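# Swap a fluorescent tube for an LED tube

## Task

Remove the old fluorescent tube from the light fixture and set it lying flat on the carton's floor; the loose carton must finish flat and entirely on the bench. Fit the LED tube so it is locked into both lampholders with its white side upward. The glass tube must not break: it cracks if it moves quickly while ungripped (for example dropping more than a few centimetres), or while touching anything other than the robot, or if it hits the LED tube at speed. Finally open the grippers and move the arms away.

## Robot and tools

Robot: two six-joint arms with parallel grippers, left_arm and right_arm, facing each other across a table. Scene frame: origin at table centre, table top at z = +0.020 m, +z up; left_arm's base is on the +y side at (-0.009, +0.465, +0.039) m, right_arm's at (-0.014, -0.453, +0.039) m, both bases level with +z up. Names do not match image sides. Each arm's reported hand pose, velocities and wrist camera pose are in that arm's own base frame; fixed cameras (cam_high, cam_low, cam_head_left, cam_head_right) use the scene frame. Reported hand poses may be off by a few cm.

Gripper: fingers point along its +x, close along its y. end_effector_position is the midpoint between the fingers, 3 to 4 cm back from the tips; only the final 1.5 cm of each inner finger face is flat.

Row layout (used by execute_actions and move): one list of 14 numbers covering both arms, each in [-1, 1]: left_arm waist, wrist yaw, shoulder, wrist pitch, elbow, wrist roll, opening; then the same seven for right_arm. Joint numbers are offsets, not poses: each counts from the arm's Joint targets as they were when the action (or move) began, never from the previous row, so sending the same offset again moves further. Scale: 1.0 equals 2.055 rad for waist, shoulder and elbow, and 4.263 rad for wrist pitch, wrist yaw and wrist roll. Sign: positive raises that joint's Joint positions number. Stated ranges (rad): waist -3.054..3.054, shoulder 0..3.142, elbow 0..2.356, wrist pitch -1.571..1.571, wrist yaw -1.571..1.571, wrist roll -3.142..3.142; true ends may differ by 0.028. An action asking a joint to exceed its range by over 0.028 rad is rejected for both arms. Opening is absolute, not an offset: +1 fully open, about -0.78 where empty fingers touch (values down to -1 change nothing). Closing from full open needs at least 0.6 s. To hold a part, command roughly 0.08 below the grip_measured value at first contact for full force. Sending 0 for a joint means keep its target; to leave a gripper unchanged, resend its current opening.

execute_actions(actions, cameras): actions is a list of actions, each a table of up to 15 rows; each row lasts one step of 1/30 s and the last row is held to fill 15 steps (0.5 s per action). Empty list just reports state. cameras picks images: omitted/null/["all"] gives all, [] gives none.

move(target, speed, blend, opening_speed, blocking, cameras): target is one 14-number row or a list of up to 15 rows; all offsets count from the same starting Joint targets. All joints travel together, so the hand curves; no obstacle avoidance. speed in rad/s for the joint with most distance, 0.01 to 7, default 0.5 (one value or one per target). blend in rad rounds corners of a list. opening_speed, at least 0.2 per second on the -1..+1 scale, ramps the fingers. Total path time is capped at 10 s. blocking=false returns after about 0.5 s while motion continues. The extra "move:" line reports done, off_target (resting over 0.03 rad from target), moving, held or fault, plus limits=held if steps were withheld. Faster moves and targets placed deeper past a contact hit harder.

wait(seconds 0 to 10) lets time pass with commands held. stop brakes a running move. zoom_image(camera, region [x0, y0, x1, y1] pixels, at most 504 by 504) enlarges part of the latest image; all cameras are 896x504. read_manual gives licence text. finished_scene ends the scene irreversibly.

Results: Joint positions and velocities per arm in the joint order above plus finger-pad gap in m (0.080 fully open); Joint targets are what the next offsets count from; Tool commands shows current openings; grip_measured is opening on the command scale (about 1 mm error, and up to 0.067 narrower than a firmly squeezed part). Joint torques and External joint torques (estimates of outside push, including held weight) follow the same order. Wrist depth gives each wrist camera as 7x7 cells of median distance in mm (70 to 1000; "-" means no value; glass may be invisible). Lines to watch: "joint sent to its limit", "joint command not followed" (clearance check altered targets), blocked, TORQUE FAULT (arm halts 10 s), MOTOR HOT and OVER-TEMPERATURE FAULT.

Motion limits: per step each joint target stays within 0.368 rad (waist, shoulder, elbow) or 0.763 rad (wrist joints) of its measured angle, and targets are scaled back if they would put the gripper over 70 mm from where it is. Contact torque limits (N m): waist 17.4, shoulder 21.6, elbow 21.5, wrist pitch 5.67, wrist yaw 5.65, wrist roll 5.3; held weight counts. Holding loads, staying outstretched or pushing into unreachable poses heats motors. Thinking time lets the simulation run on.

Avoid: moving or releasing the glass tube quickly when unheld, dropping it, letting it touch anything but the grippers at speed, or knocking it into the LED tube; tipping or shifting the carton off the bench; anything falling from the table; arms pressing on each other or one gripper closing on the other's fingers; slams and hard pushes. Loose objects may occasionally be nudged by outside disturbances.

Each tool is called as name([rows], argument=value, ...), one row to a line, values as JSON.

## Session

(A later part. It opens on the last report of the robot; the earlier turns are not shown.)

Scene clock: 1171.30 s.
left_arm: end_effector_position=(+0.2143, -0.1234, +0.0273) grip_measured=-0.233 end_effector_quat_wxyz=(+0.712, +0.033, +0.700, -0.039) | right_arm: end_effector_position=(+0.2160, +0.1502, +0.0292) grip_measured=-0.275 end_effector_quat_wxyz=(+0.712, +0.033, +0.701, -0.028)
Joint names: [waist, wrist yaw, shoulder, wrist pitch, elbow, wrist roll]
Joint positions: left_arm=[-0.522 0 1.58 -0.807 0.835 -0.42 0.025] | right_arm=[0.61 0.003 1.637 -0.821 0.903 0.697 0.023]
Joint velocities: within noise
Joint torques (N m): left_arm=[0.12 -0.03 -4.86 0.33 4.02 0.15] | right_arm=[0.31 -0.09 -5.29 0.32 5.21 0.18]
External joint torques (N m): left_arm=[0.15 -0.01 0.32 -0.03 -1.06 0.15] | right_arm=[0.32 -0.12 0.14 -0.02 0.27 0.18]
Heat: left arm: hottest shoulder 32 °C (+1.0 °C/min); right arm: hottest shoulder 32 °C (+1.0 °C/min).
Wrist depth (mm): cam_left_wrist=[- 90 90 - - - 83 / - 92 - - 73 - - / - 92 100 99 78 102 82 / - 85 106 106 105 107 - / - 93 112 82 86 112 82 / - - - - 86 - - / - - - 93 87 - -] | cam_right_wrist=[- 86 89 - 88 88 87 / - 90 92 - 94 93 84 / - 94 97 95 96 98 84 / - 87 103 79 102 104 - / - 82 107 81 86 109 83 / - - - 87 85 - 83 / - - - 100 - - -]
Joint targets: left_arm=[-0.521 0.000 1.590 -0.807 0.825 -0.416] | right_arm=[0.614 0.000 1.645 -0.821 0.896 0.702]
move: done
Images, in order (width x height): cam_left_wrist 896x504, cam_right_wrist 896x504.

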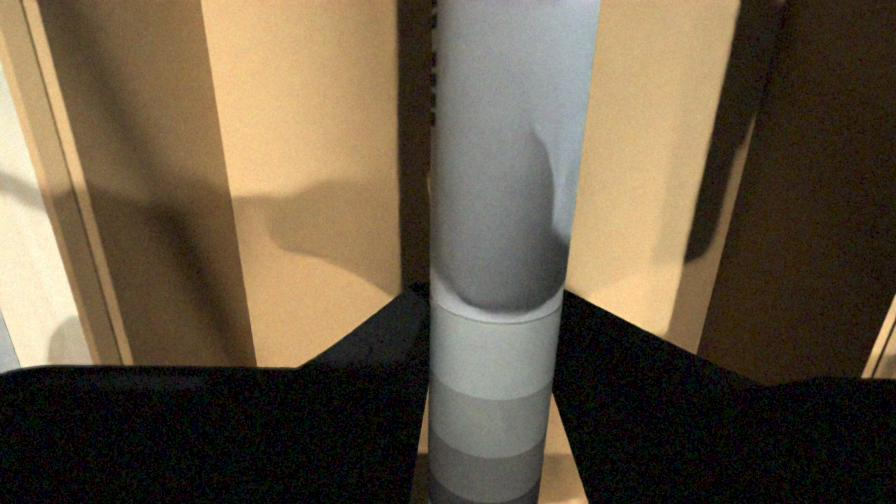

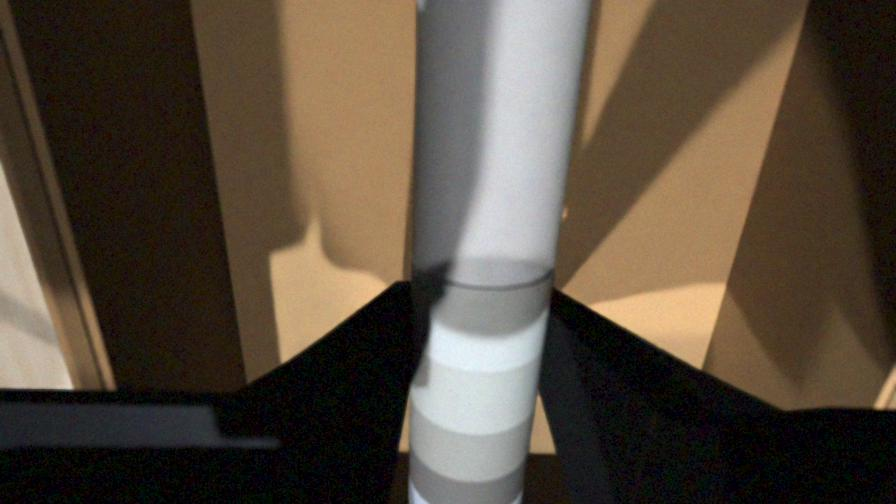

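move([
  [0,0,0,0,0,0,0.1,0,0,0,0,0,0,0.08],
  [0,0,-0.0302,-0.0347,0.0425,0,0.1,0,0,-0.0265,-0.0313,0.0380,0,0.08],
  [0,0,-0.0505,-0.0690,0.0933,0,0.1,0,0,-0.0465,-0.0649,0.0877,0,0.08],
], speed=[0.3, 0.15, 0.4], blend=[0, 0.03, 0], opening_speed=0.6)

zoom_image(camera="cam_head_left", region=[330, 200, 630, 360])

Scene clock: 1191.83 s.
left_arm: end_effector_position=(+0.2090, -0.1204, +0.0866) grip_measured=+0.096 end_effector_quat_wxyz=(+0.701, +0.039, +0.711, -0.033) | right_arm: end_effector_position=(+0.2107, +0.1467, +0.0854) grip_measured=+0.077 end_effector_quat_wxyz=(+0.701, +0.026, +0.712, -0.037)
Joint names: [waist, wrist yaw, shoulder, wrist pitch, elbow, wrist roll]
Joint positions: left_arm=[-0.522 0 1.496 -1.099 1.007 -0.42 0.039] | right_arm=[0.61 0.003 1.561 -1.096 1.065 0.699 0.038]
Joint velocities: within noise
Joint torques (N m): left_arm=[0.07 -0.03 -7.31 0.17 6.53 0.15] | right_arm=[0.26 -0.09 -7.45 0.19 7.79 0.09]
External joint torques (N m): left_arm=[0.11 -0.01 -2.31 -0.15 0.96 0.15] | right_arm=[0.26 -0.12 -2.2 -0.09 2.46 0.09]
Heat: left arm: hottest shoulder 32 °C (+0.0 °C/min); right arm: hottest shoulder 31 °C (-1.0 °C/min).
Wrist depth (mm): cam_left_wrist=[145 148 141 128 142 130 148 / 146 156 151 133 151 130 157 / 147 165 158 141 160 153 167 / 147 176 168 153 172 151 179 / 149 185 87 158 104 189 192 / - - - 169 94 - - / - - - 223 156 - -] | cam_right_wrist=[138 112 136 116 139 120 145 / 146 113 142 127 147 128 145 / 155 125 152 132 155 138 144 / 165 162 160 142 165 174 143 / 178 176 90 154 148 183 150 / - - - 168 87 - 156 / - - 149 216 218 - -]
Joint targets: left_arm=[-0.521 0.000 1.486 -1.101 1.017 -0.416] | right_arm=[0.614 0.000 1.549 -1.097 1.076 0.702]
move: done

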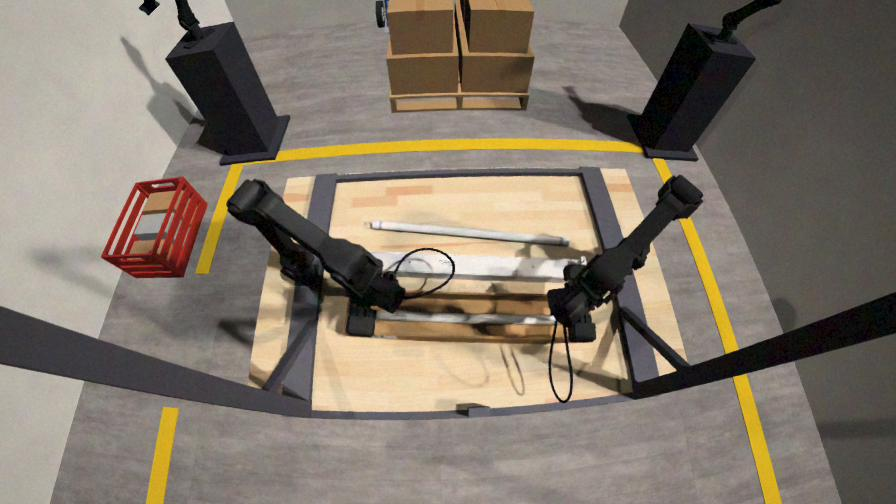

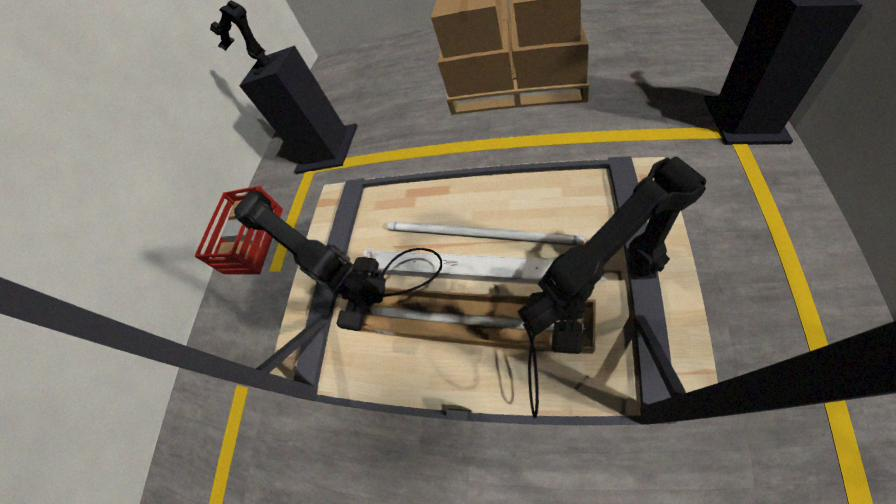

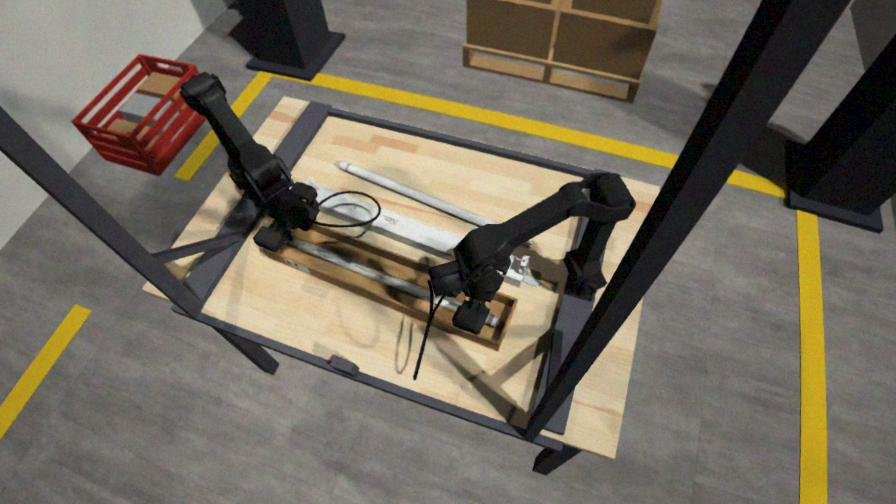

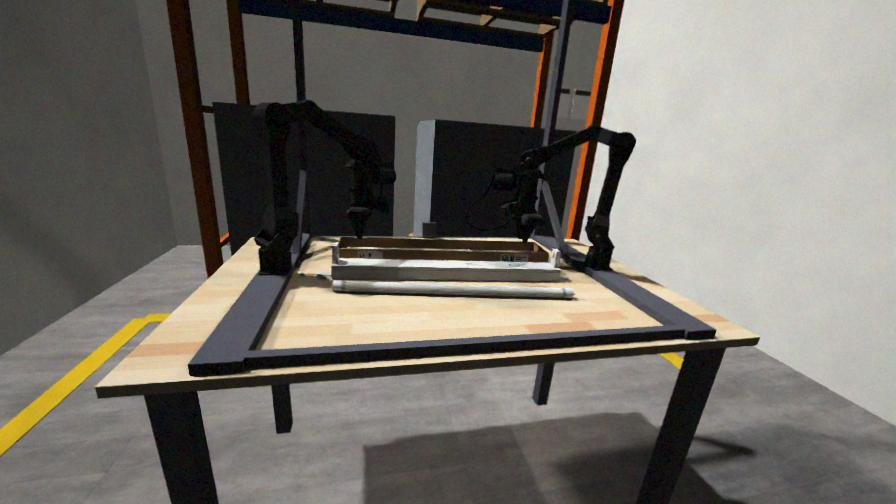

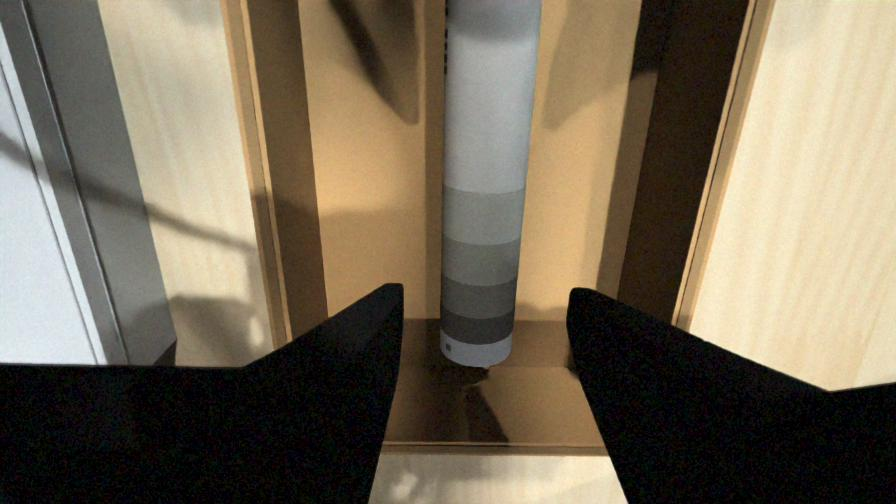

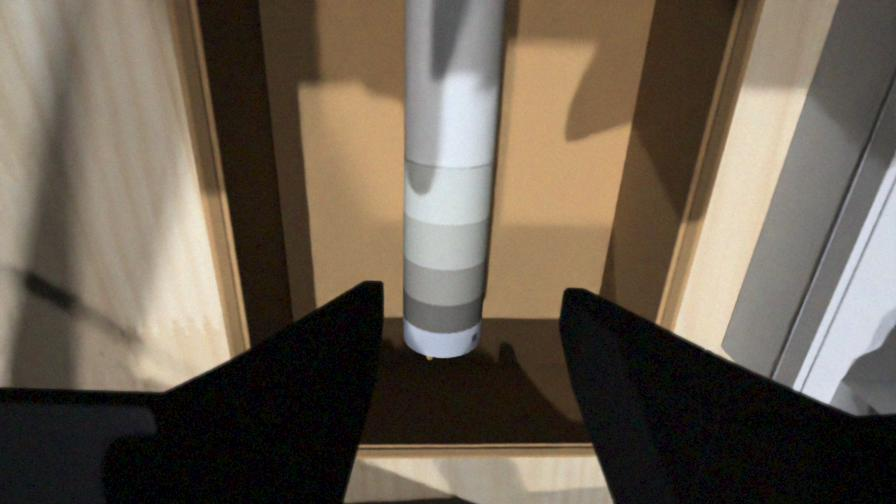

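Scaled by 1.680 from the camera's 896x504 image, which has a finer 1280x720 frame.

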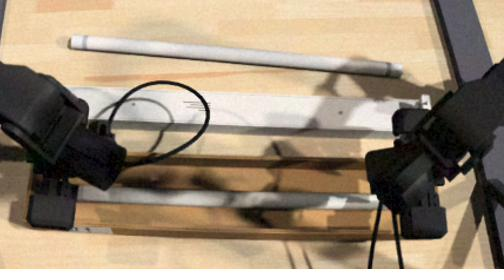

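move([
  [0,0,-0.0120,-0.0476,0.0865,0,1.0,0,0,-0.0121,-0.0473,0.0857,0,1.0],
  [0.5471,0,0.0725,-0.0466,0.1688,0.2790,1.0,-0.5345,0,-0.0920,-0.0525,0.0165,-0.2403,1.0],
  [0.5471,0,0.0805,-0.0095,0.0999,0.2790,1.0,-0.5345,0,-0.0851,-0.0144,-0.0555,-0.2403,1.0],
], speed=[0.5, 0.8, 0.5], blend=[0.03, 0.03, 0])

zoom_image(camera="cam_left_wrist", region=[380, 200, 600, 420])

zoom_image(camera="cam_right_wrist", region=[380, 200, 600, 420])

Scene clock: 1282.20 s.
left_arm: end_effector_position=(+0.2393, +0.1649, +0.1053) grip_measured=+1.000 end_effector_quat_wxyz=(+0.709, +0.062, +0.701, -0.055) | right_arm: end_effector_position=(+0.1932, -0.1013, +0.1030) grip_measured=+0.980 end_effector_quat_wxyz=(+0.707, +0.056, +0.703, -0.059)
Joint names: [waist, wrist yaw, shoulder, wrist pitch, elbow, wrist roll]
Joint positions: left_arm=[0.603 0 1.643 -1.144 1.23 0.769 0.08] | right_arm=[-0.482 0.002 1.372 -1.161 0.968 -0.319 0.079]
Joint velocities: within noise
Joint torques (N m): left_arm=[-0.12 0.04 -6.38 0.49 4.69 0.15] | right_arm=[-0.26 -0.09 -4.29 0.44 5.77 -0.08]
External joint torques (N m): left_arm=[-0.09 0 -0.16 0.15 -0.94 0.15] | right_arm=[-0.26 -0.08 -0.27 0.08 0.24 -0.08]
Heat: left arm: hottest shoulder 34 °C (+1.0 °C/min); right arm: hottest shoulder 37 °C (+2.0 °C/min).
Wrist depth (mm): cam_left_wrist=[163 163 165 162 166 167 137 / 172 172 173 171 176 176 143 / 181 182 183 164 186 185 152 / 192 193 194 178 197 194 159 / 201 200 202 206 210 104 167 / - - 221 223 226 - - / - - 238 241 242 87 -] | cam_right_wrist=[127 136 160 142 161 162 163 / 132 136 169 150 170 171 172 / 140 144 179 160 181 182 183 / 149 152 188 171 192 194 195 / - 83 203 203 205 99 207 / - 78 219 220 221 83 - / - 233 236 238 237 83 -]
Joint targets: left_arm=[0.604 0.000 1.651 -1.141 1.222 0.773] | right_arm=[-0.485 0.000 1.375 -1.159 0.962 -0.322]
move: done

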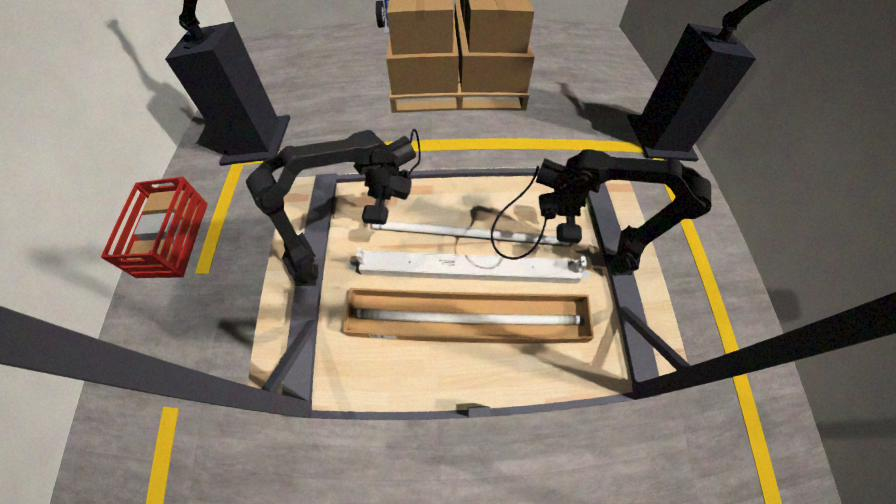

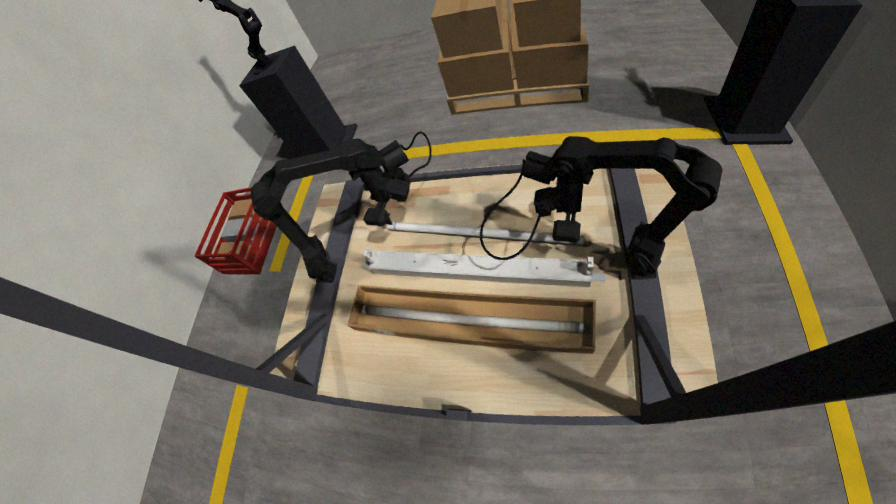

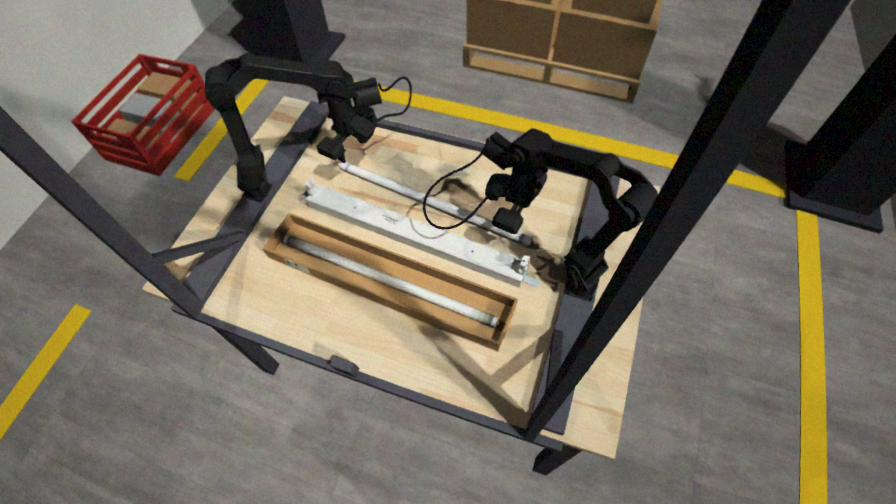

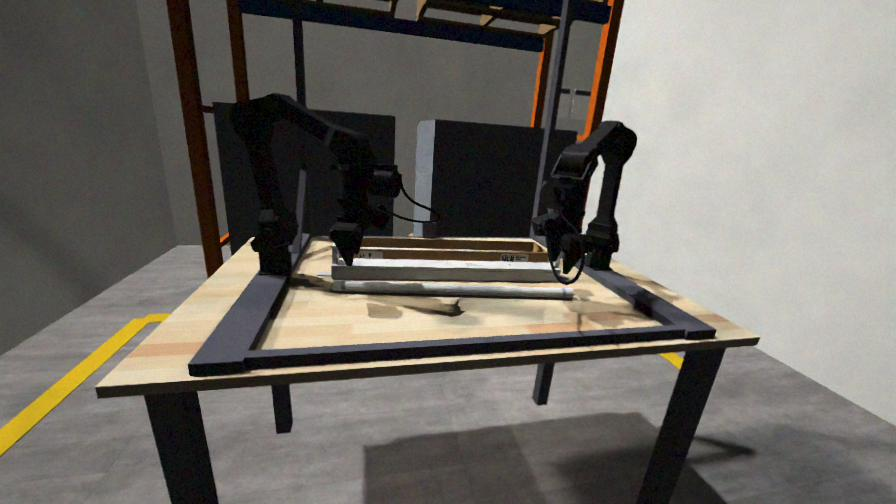

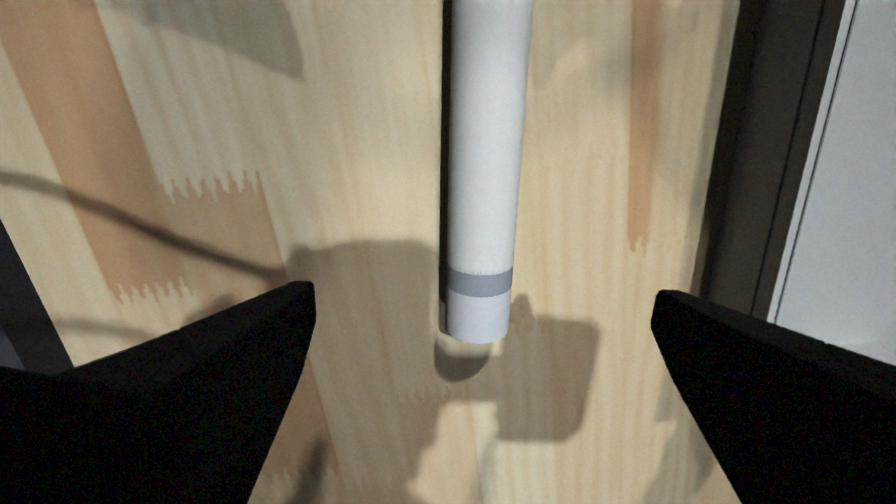

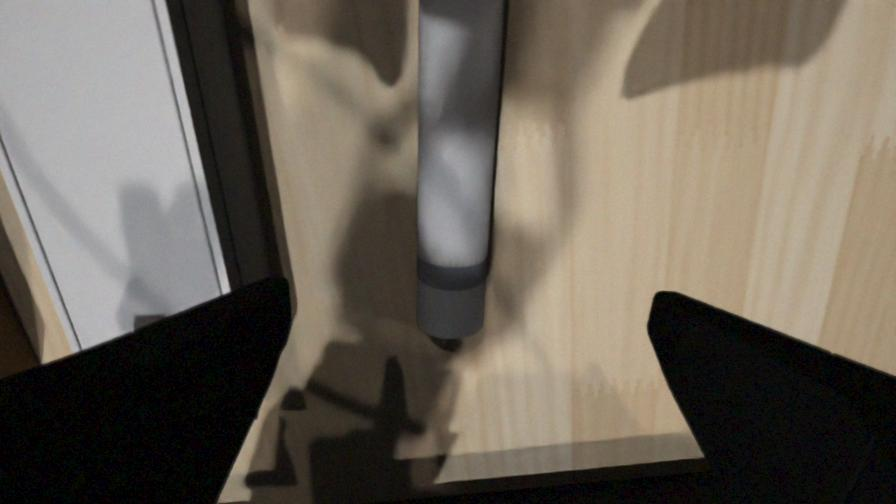

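Scaled by 2.291 from the camera's 896x504 image, which has a finer 1280x720 frame.

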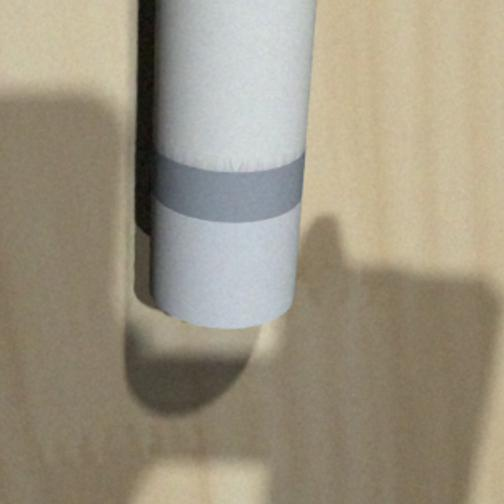

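Scaled by 2.291 from the camera's 896x504 image, which has a finer 1280x720 frame.

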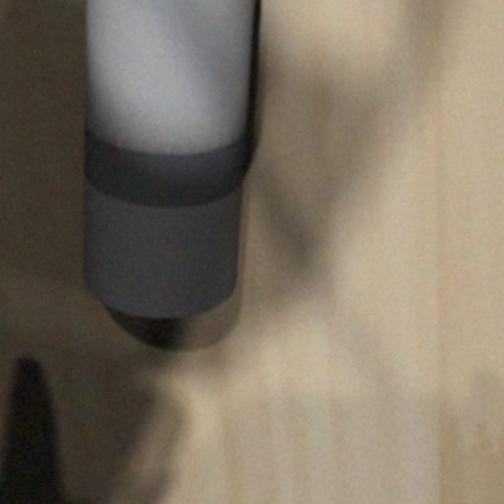

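zoom_image(camera="cam_low", region=[320, 270, 360, 300])

zoom_image(camera="cam_low", region=[550, 275, 590, 305])

Scaled by 12.600 from the camera's 896x504 image, which has a finer 1280x720 frame.

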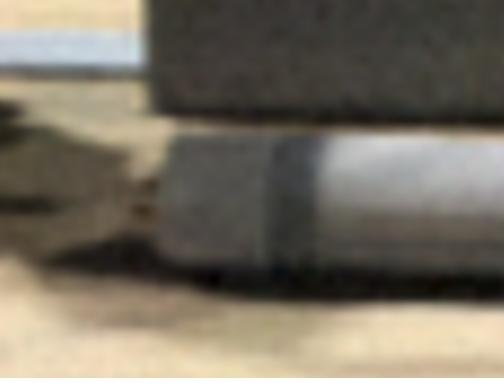

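Scaled by 12.600 from the camera's 896x504 image, which has a finer 1280x720 frame.

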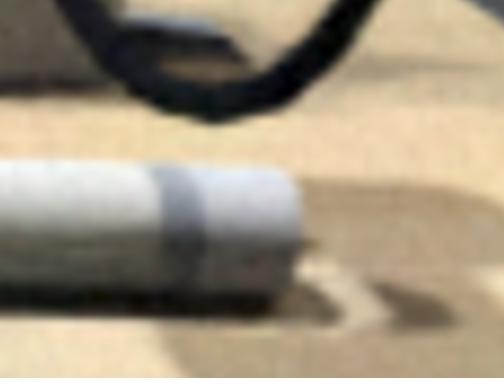

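move([
  [0.0611,0.0456,0.1382,-0.0198,0.0579,0.0345,-0.01,-0.1182,-0.0620,0.1053,0.0155,-0.0102,-0.0624,-0.04],
], speed=0.4)

Scene clock: 1427.17 s.
left_arm: end_effector_position=(+0.2400, +0.1758, +0.0559) grip_measured=-0.006 end_effector_quat_wxyz=(+0.687, -0.049, +0.706, -0.165) | right_arm: end_effector_position=(+0.1917, -0.1183, +0.0597) grip_measured=-0.037 end_effector_quat_wxyz=(+0.708, +0.162, +0.686, +0.050)
Joint names: [waist, wrist yaw, shoulder, wrist pitch, elbow, wrist roll]
Joint positions: left_arm=[0.727 0.189 1.922 -1.223 1.333 0.916 0.035] | right_arm=[-0.725 -0.259 1.582 -1.094 0.946 -0.585 0.033]
Joint velocities: within noise
Joint torques (N m): left_arm=[0.33 0.41 -7.3 -0.19 5.87 0.2] | right_arm=[-0.14 -0.38 -4.65 0.11 5.33 -0.17]
External joint torques (N m): left_arm=[0.35 0.25 0.33 -0.09 0.9 0.18] | right_arm=[-0.17 -0.19 0.29 0.06 0.47 -0.16]
Heat: left arm: hottest shoulder 33 °C (+0.0 °C/min); right arm: hottest elbow 33 °C (+0.0 °C/min).
Wrist depth (mm): cam_left_wrist=[98 103 111 101 132 146 134 / - 108 118 107 140 154 133 / 107 113 123 114 149 162 141 / 112 119 130 121 160 172 149 / 118 125 133 127 159 182 162 / - - - 138 89 - - / - - - 180 189 - -] | cam_right_wrist=[116 126 137 106 117 111 104 / 123 124 145 109 123 115 108 / 131 136 155 144 129 123 114 / 142 138 165 124 138 128 119 / 158 144 80 131 100 134 125 / - - - 171 82 - 130 / - - - 184 - - -]
Joint targets: left_arm=[0.730 0.194 1.936 -1.226 1.341 0.920] | right_arm=[-0.728 -0.265 1.591 -1.093 0.941 -0.589]
move: done

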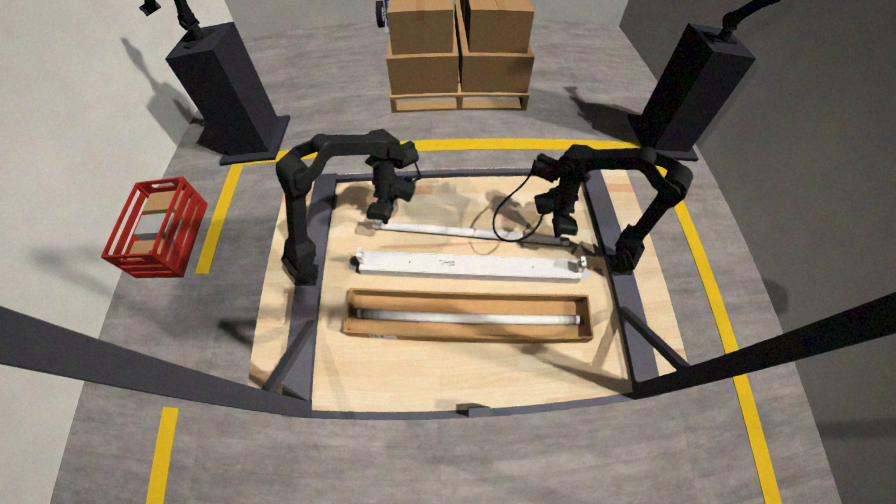

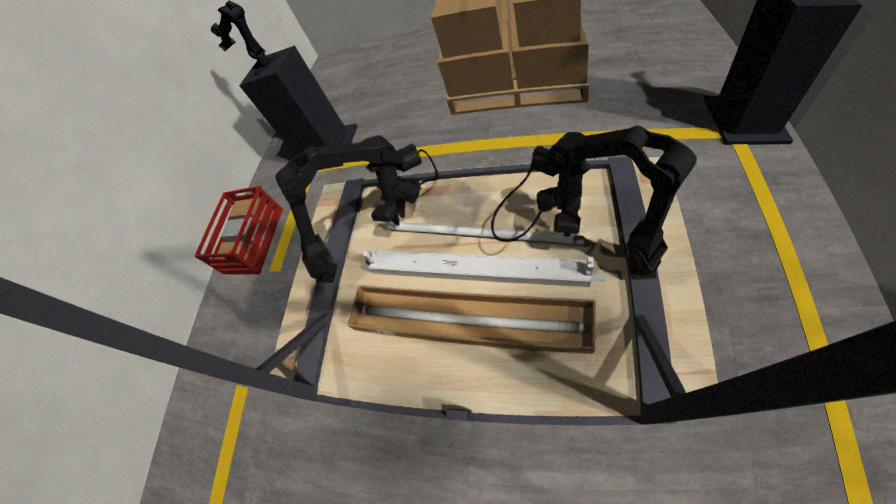

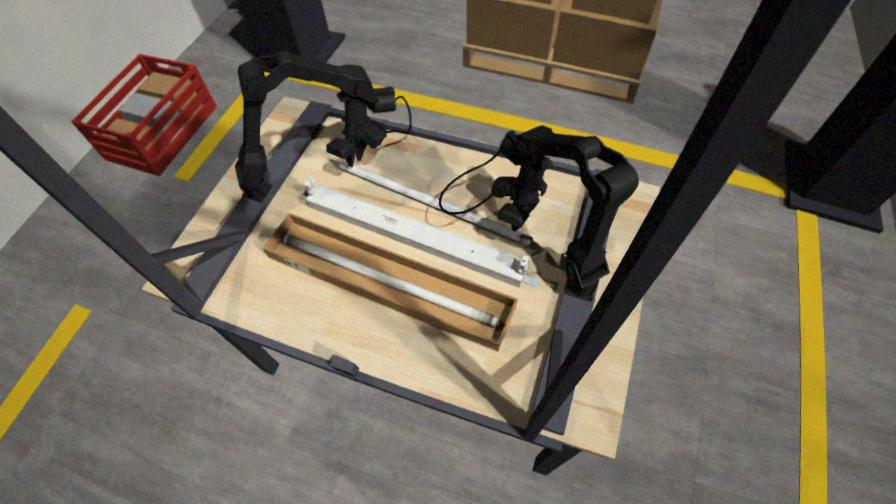

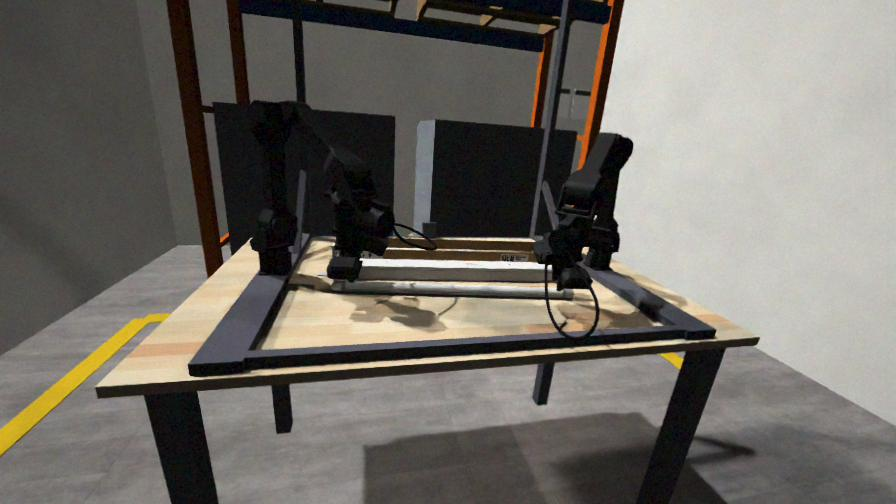

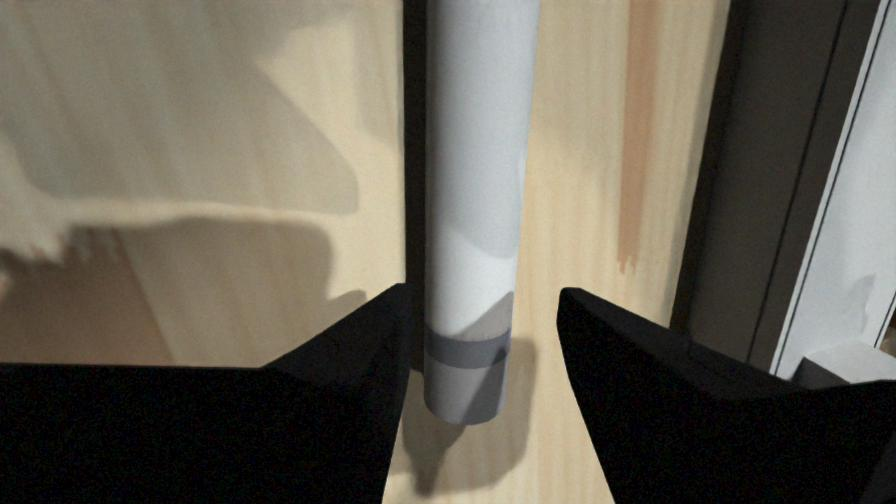

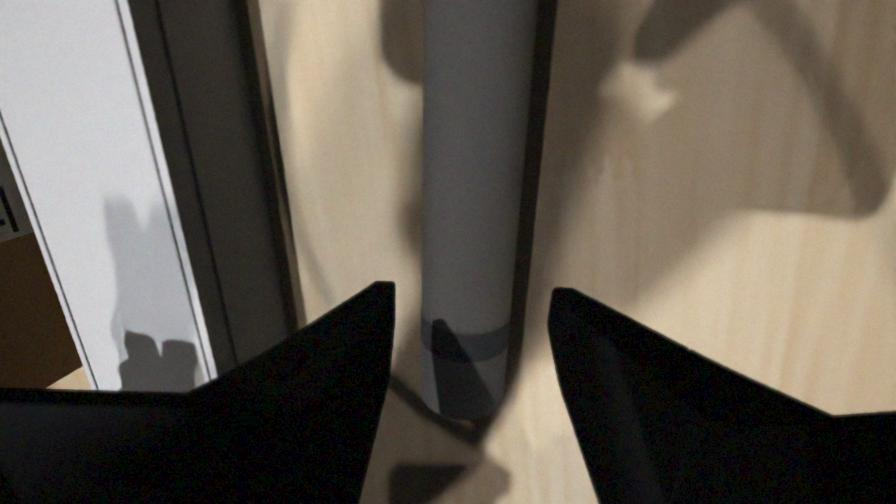

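move([
  [-0.0067,0.0008,0.0092,0.0271,-0.0450,-0.0030,-0.01,0.0159,-0.0011,0.0166,0.0315,-0.0444,0.0081,-0.04],
  [-0.0067,0.0008,0.0092,0.0271,-0.0450,-0.0030,-0.34,0.0159,-0.0011,0.0166,0.0315,-0.0444,0.0081,-0.38],
], speed=0.15, opening_speed=0.5, cameras=["cam_low","cam_left_wrist","cam_right_wrist"])

zoom_image(camera="cam_low", region=[320, 240, 470, 310])

zoom_image(camera="cam_low", region=[470, 240, 620, 310])

Scene clock: 1455.87 s.
left_arm: end_effector_position=(+0.2411, +0.1727, +0.0315) grip_measured=-0.296 end_effector_quat_wxyz=(+0.692, -0.044, +0.701, -0.164) | right_arm: end_effector_position=(+0.1928, -0.1104, +0.0310) grip_measured=-0.354 end_effector_quat_wxyz=(+0.708, +0.163, +0.685, +0.050)
Joint names: [waist, wrist yaw, shoulder, wrist pitch, elbow, wrist roll]
Joint positions: left_arm=[0.719 0.194 1.94 -1.112 1.257 0.912 0.022] | right_arm=[-0.698 -0.265 1.617 -0.961 0.855 -0.557 0.019]
Joint velocities: within noise
Joint torques (N m): left_arm=[-0.34 0.34 -7.2 0.11 3.84 -0.14] | right_arm=[0.23 -0.35 -4.63 0.28 5 0.09]
External joint torques (N m): left_arm=[-0.32 0.18 0.33 0.17 -0.94 -0.16] | right_arm=[0.2 -0.17 0.26 0.21 0.43 0.1]
Heat: left arm: hottest shoulder 35 °C (+2.0 °C/min); right arm: hottest shoulder 31 °C (+0.0 °C/min).
Wrist depth (mm): cam_left_wrist=[- 84 92 83 107 118 126 / - 88 95 86 113 127 128 / 88 91 101 89 121 135 128 / 92 97 106 94 129 146 133 / 97 102 110 98 103 157 136 / - - - 105 - - - / - - - 115 - - -] | cam_right_wrist=[- 115 109 76 90 88 81 / 100 119 115 81 95 92 85 / - 122 122 85 101 96 90 / - 124 130 90 108 101 94 / - 125 137 95 97 107 99 / - - - 102 81 109 102 / - - - 111 - - -]
Joint targets: left_arm=[0.716 0.197 1.954 -1.110 1.249 0.908] | right_arm=[-0.695 -0.269 1.625 -0.958 0.850 -0.554]
move: done
Images, in order (width x height): cam_low 896x504, cam_left_wrist 896x504, cam_right_wrist 896x504.

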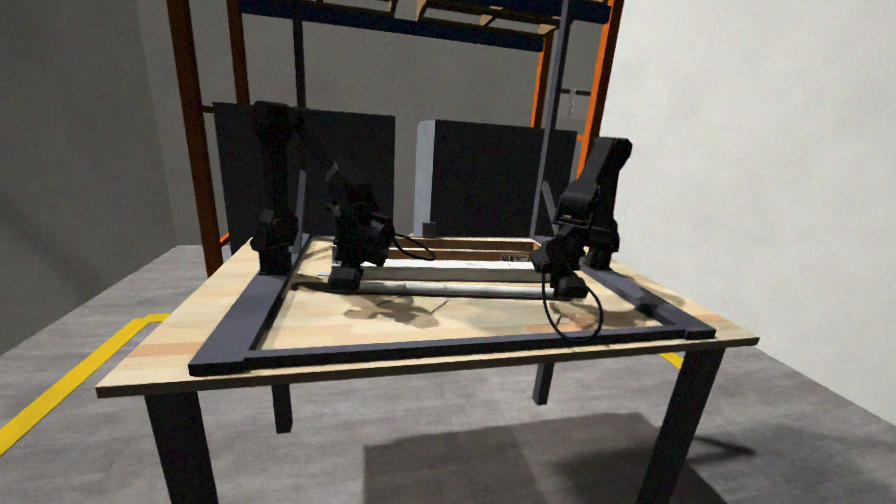

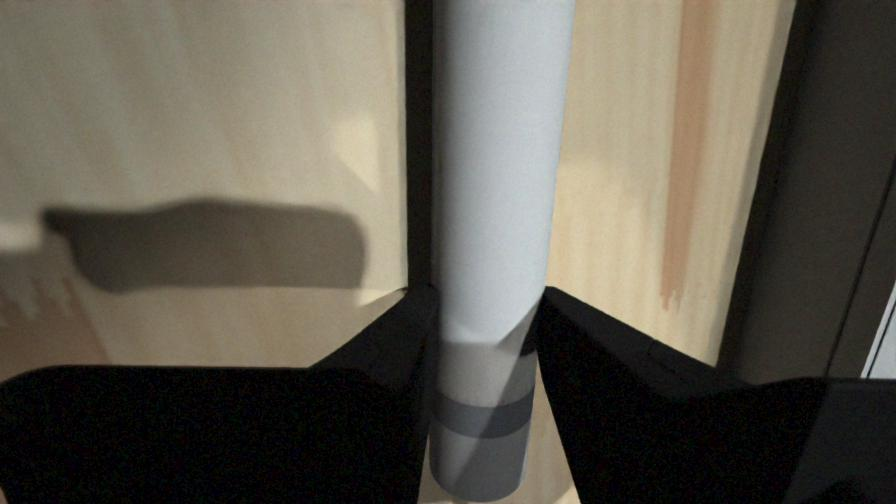

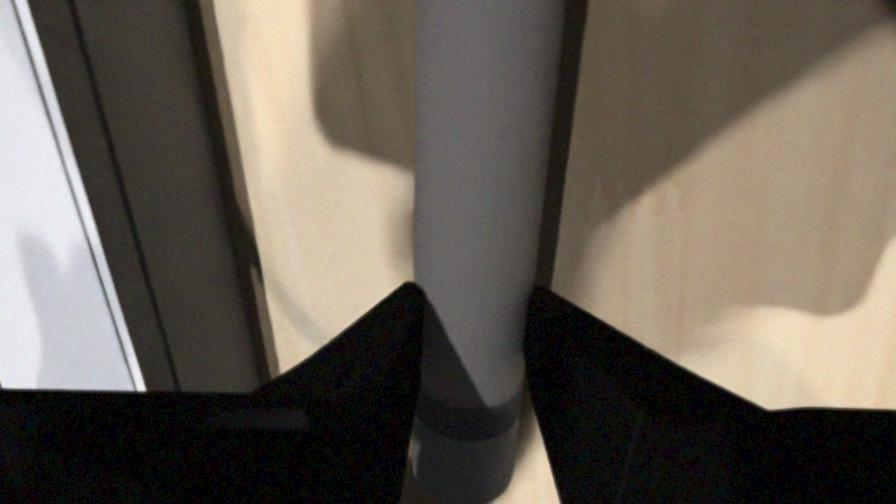

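Scaled by 3.360 from the camera's 896x504 image, which has a finer 1280x720 frame.

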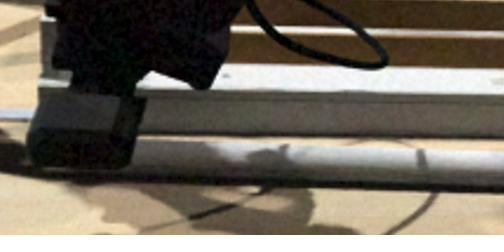

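Scaled by 3.360 from the camera's 896x504 image, which has a finer 1280x720 frame.

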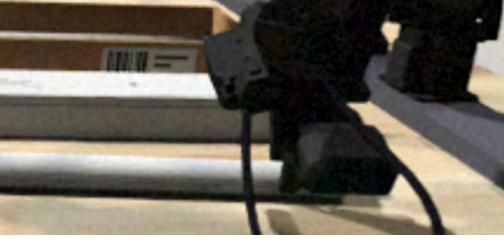

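move([
  [0,0,0,0,0,0,-0.01,0,0,0,0,0,0,-0.04],
  [-0.0024,0.0004,0.0039,0.0079,-0.0127,-0.0015,-0.01,0.0044,-0.0005,0.0064,0.0090,-0.0117,0.0021,-0.04],
  [-0.0024,0.0004,0.0039,0.0079,-0.0127,-0.0015,-0.34,0.0044,-0.0005,0.0064,0.0090,-0.0117,0.0021,-0.38],
], speed=0.1, opening_speed=0.5, cameras=["cam_left_wrist","cam_right_wrist"])

Scene clock: 1492.87 s.
left_arm: end_effector_position=(+0.2414, +0.1710, +0.0243) grip_measured=-0.265 end_effector_quat_wxyz=(+0.694, -0.044, +0.700, -0.162) | right_arm: end_effector_position=(+0.1935, -0.1082, +0.0231) grip_measured=-0.310 end_effector_quat_wxyz=(+0.709, +0.163, +0.685, +0.050)
Joint names: [waist, wrist yaw, shoulder, wrist pitch, elbow, wrist roll]
Joint positions: left_arm=[0.715 0.196 1.945 -1.078 1.233 0.905 0.023] | right_arm=[-0.69 -0.267 1.629 -0.921 0.832 -0.547 0.021]
Joint velocities: within noise
Joint torques (N m): left_arm=[-0.44 0.35 -6.81 0.08 3.49 -0.12] | right_arm=[0.34 -0.37 -4.62 0.2 4.76 0.06]
External joint torques (N m): left_arm=[-0.41 0.18 0.73 0.14 -1.23 -0.13] | right_arm=[0.32 -0.18 0.34 0.12 0.24 0.07]
Heat: left arm: hottest shoulder 34 °C (+0.0 °C/min); right arm: hottest shoulder 31 °C (+0.0 °C/min).
Wrist depth (mm): cam_left_wrist=[- 78 85 87 99 110 119 / - 83 89 79 79 117 125 / - 86 93 83 114 126 128 / 86 91 99 87 121 136 131 / - 95 103 90 100 144 133 / - - - 96 93 - - / - - - 104 77 - -] | cam_right_wrist=[- 108 100 - 83 82 76 / - 111 106 72 86 85 79 / - 118 111 76 93 89 84 / - 125 120 81 99 94 87 / 102 122 129 85 89 97 91 / - - - 89 91 - 95 / - - - 100 - - -]
Joint targets: left_arm=[0.711 0.199 1.963 -1.077 1.223 0.901] | right_arm=[-0.686 -0.271 1.638 -0.920 0.825 -0.545]
move: done
Images, in order (width x height): cam_left_wrist 896x504, cam_right_wrist 896x504.

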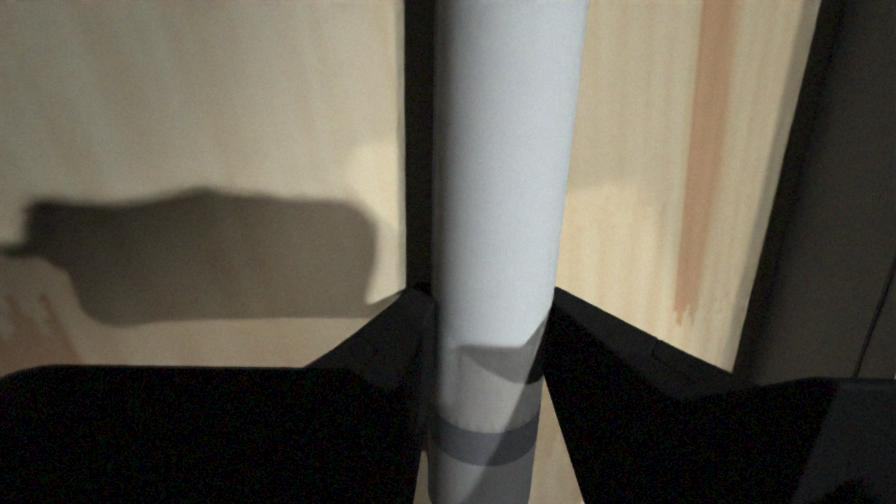

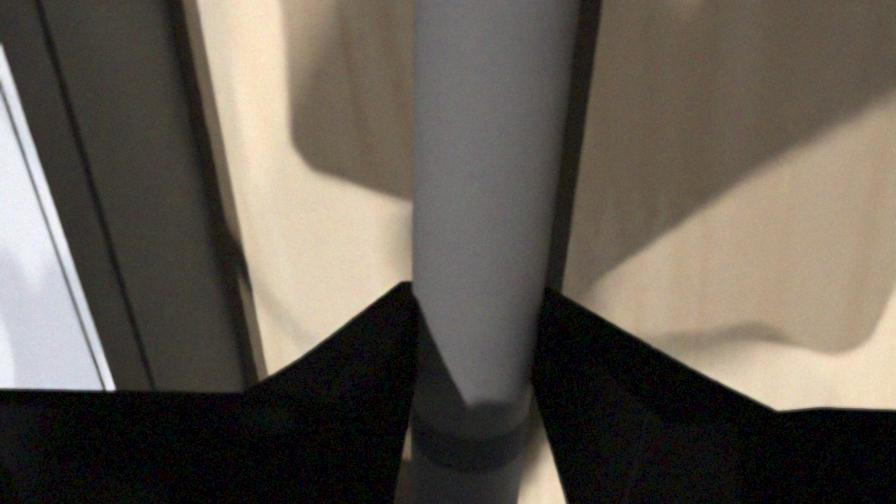

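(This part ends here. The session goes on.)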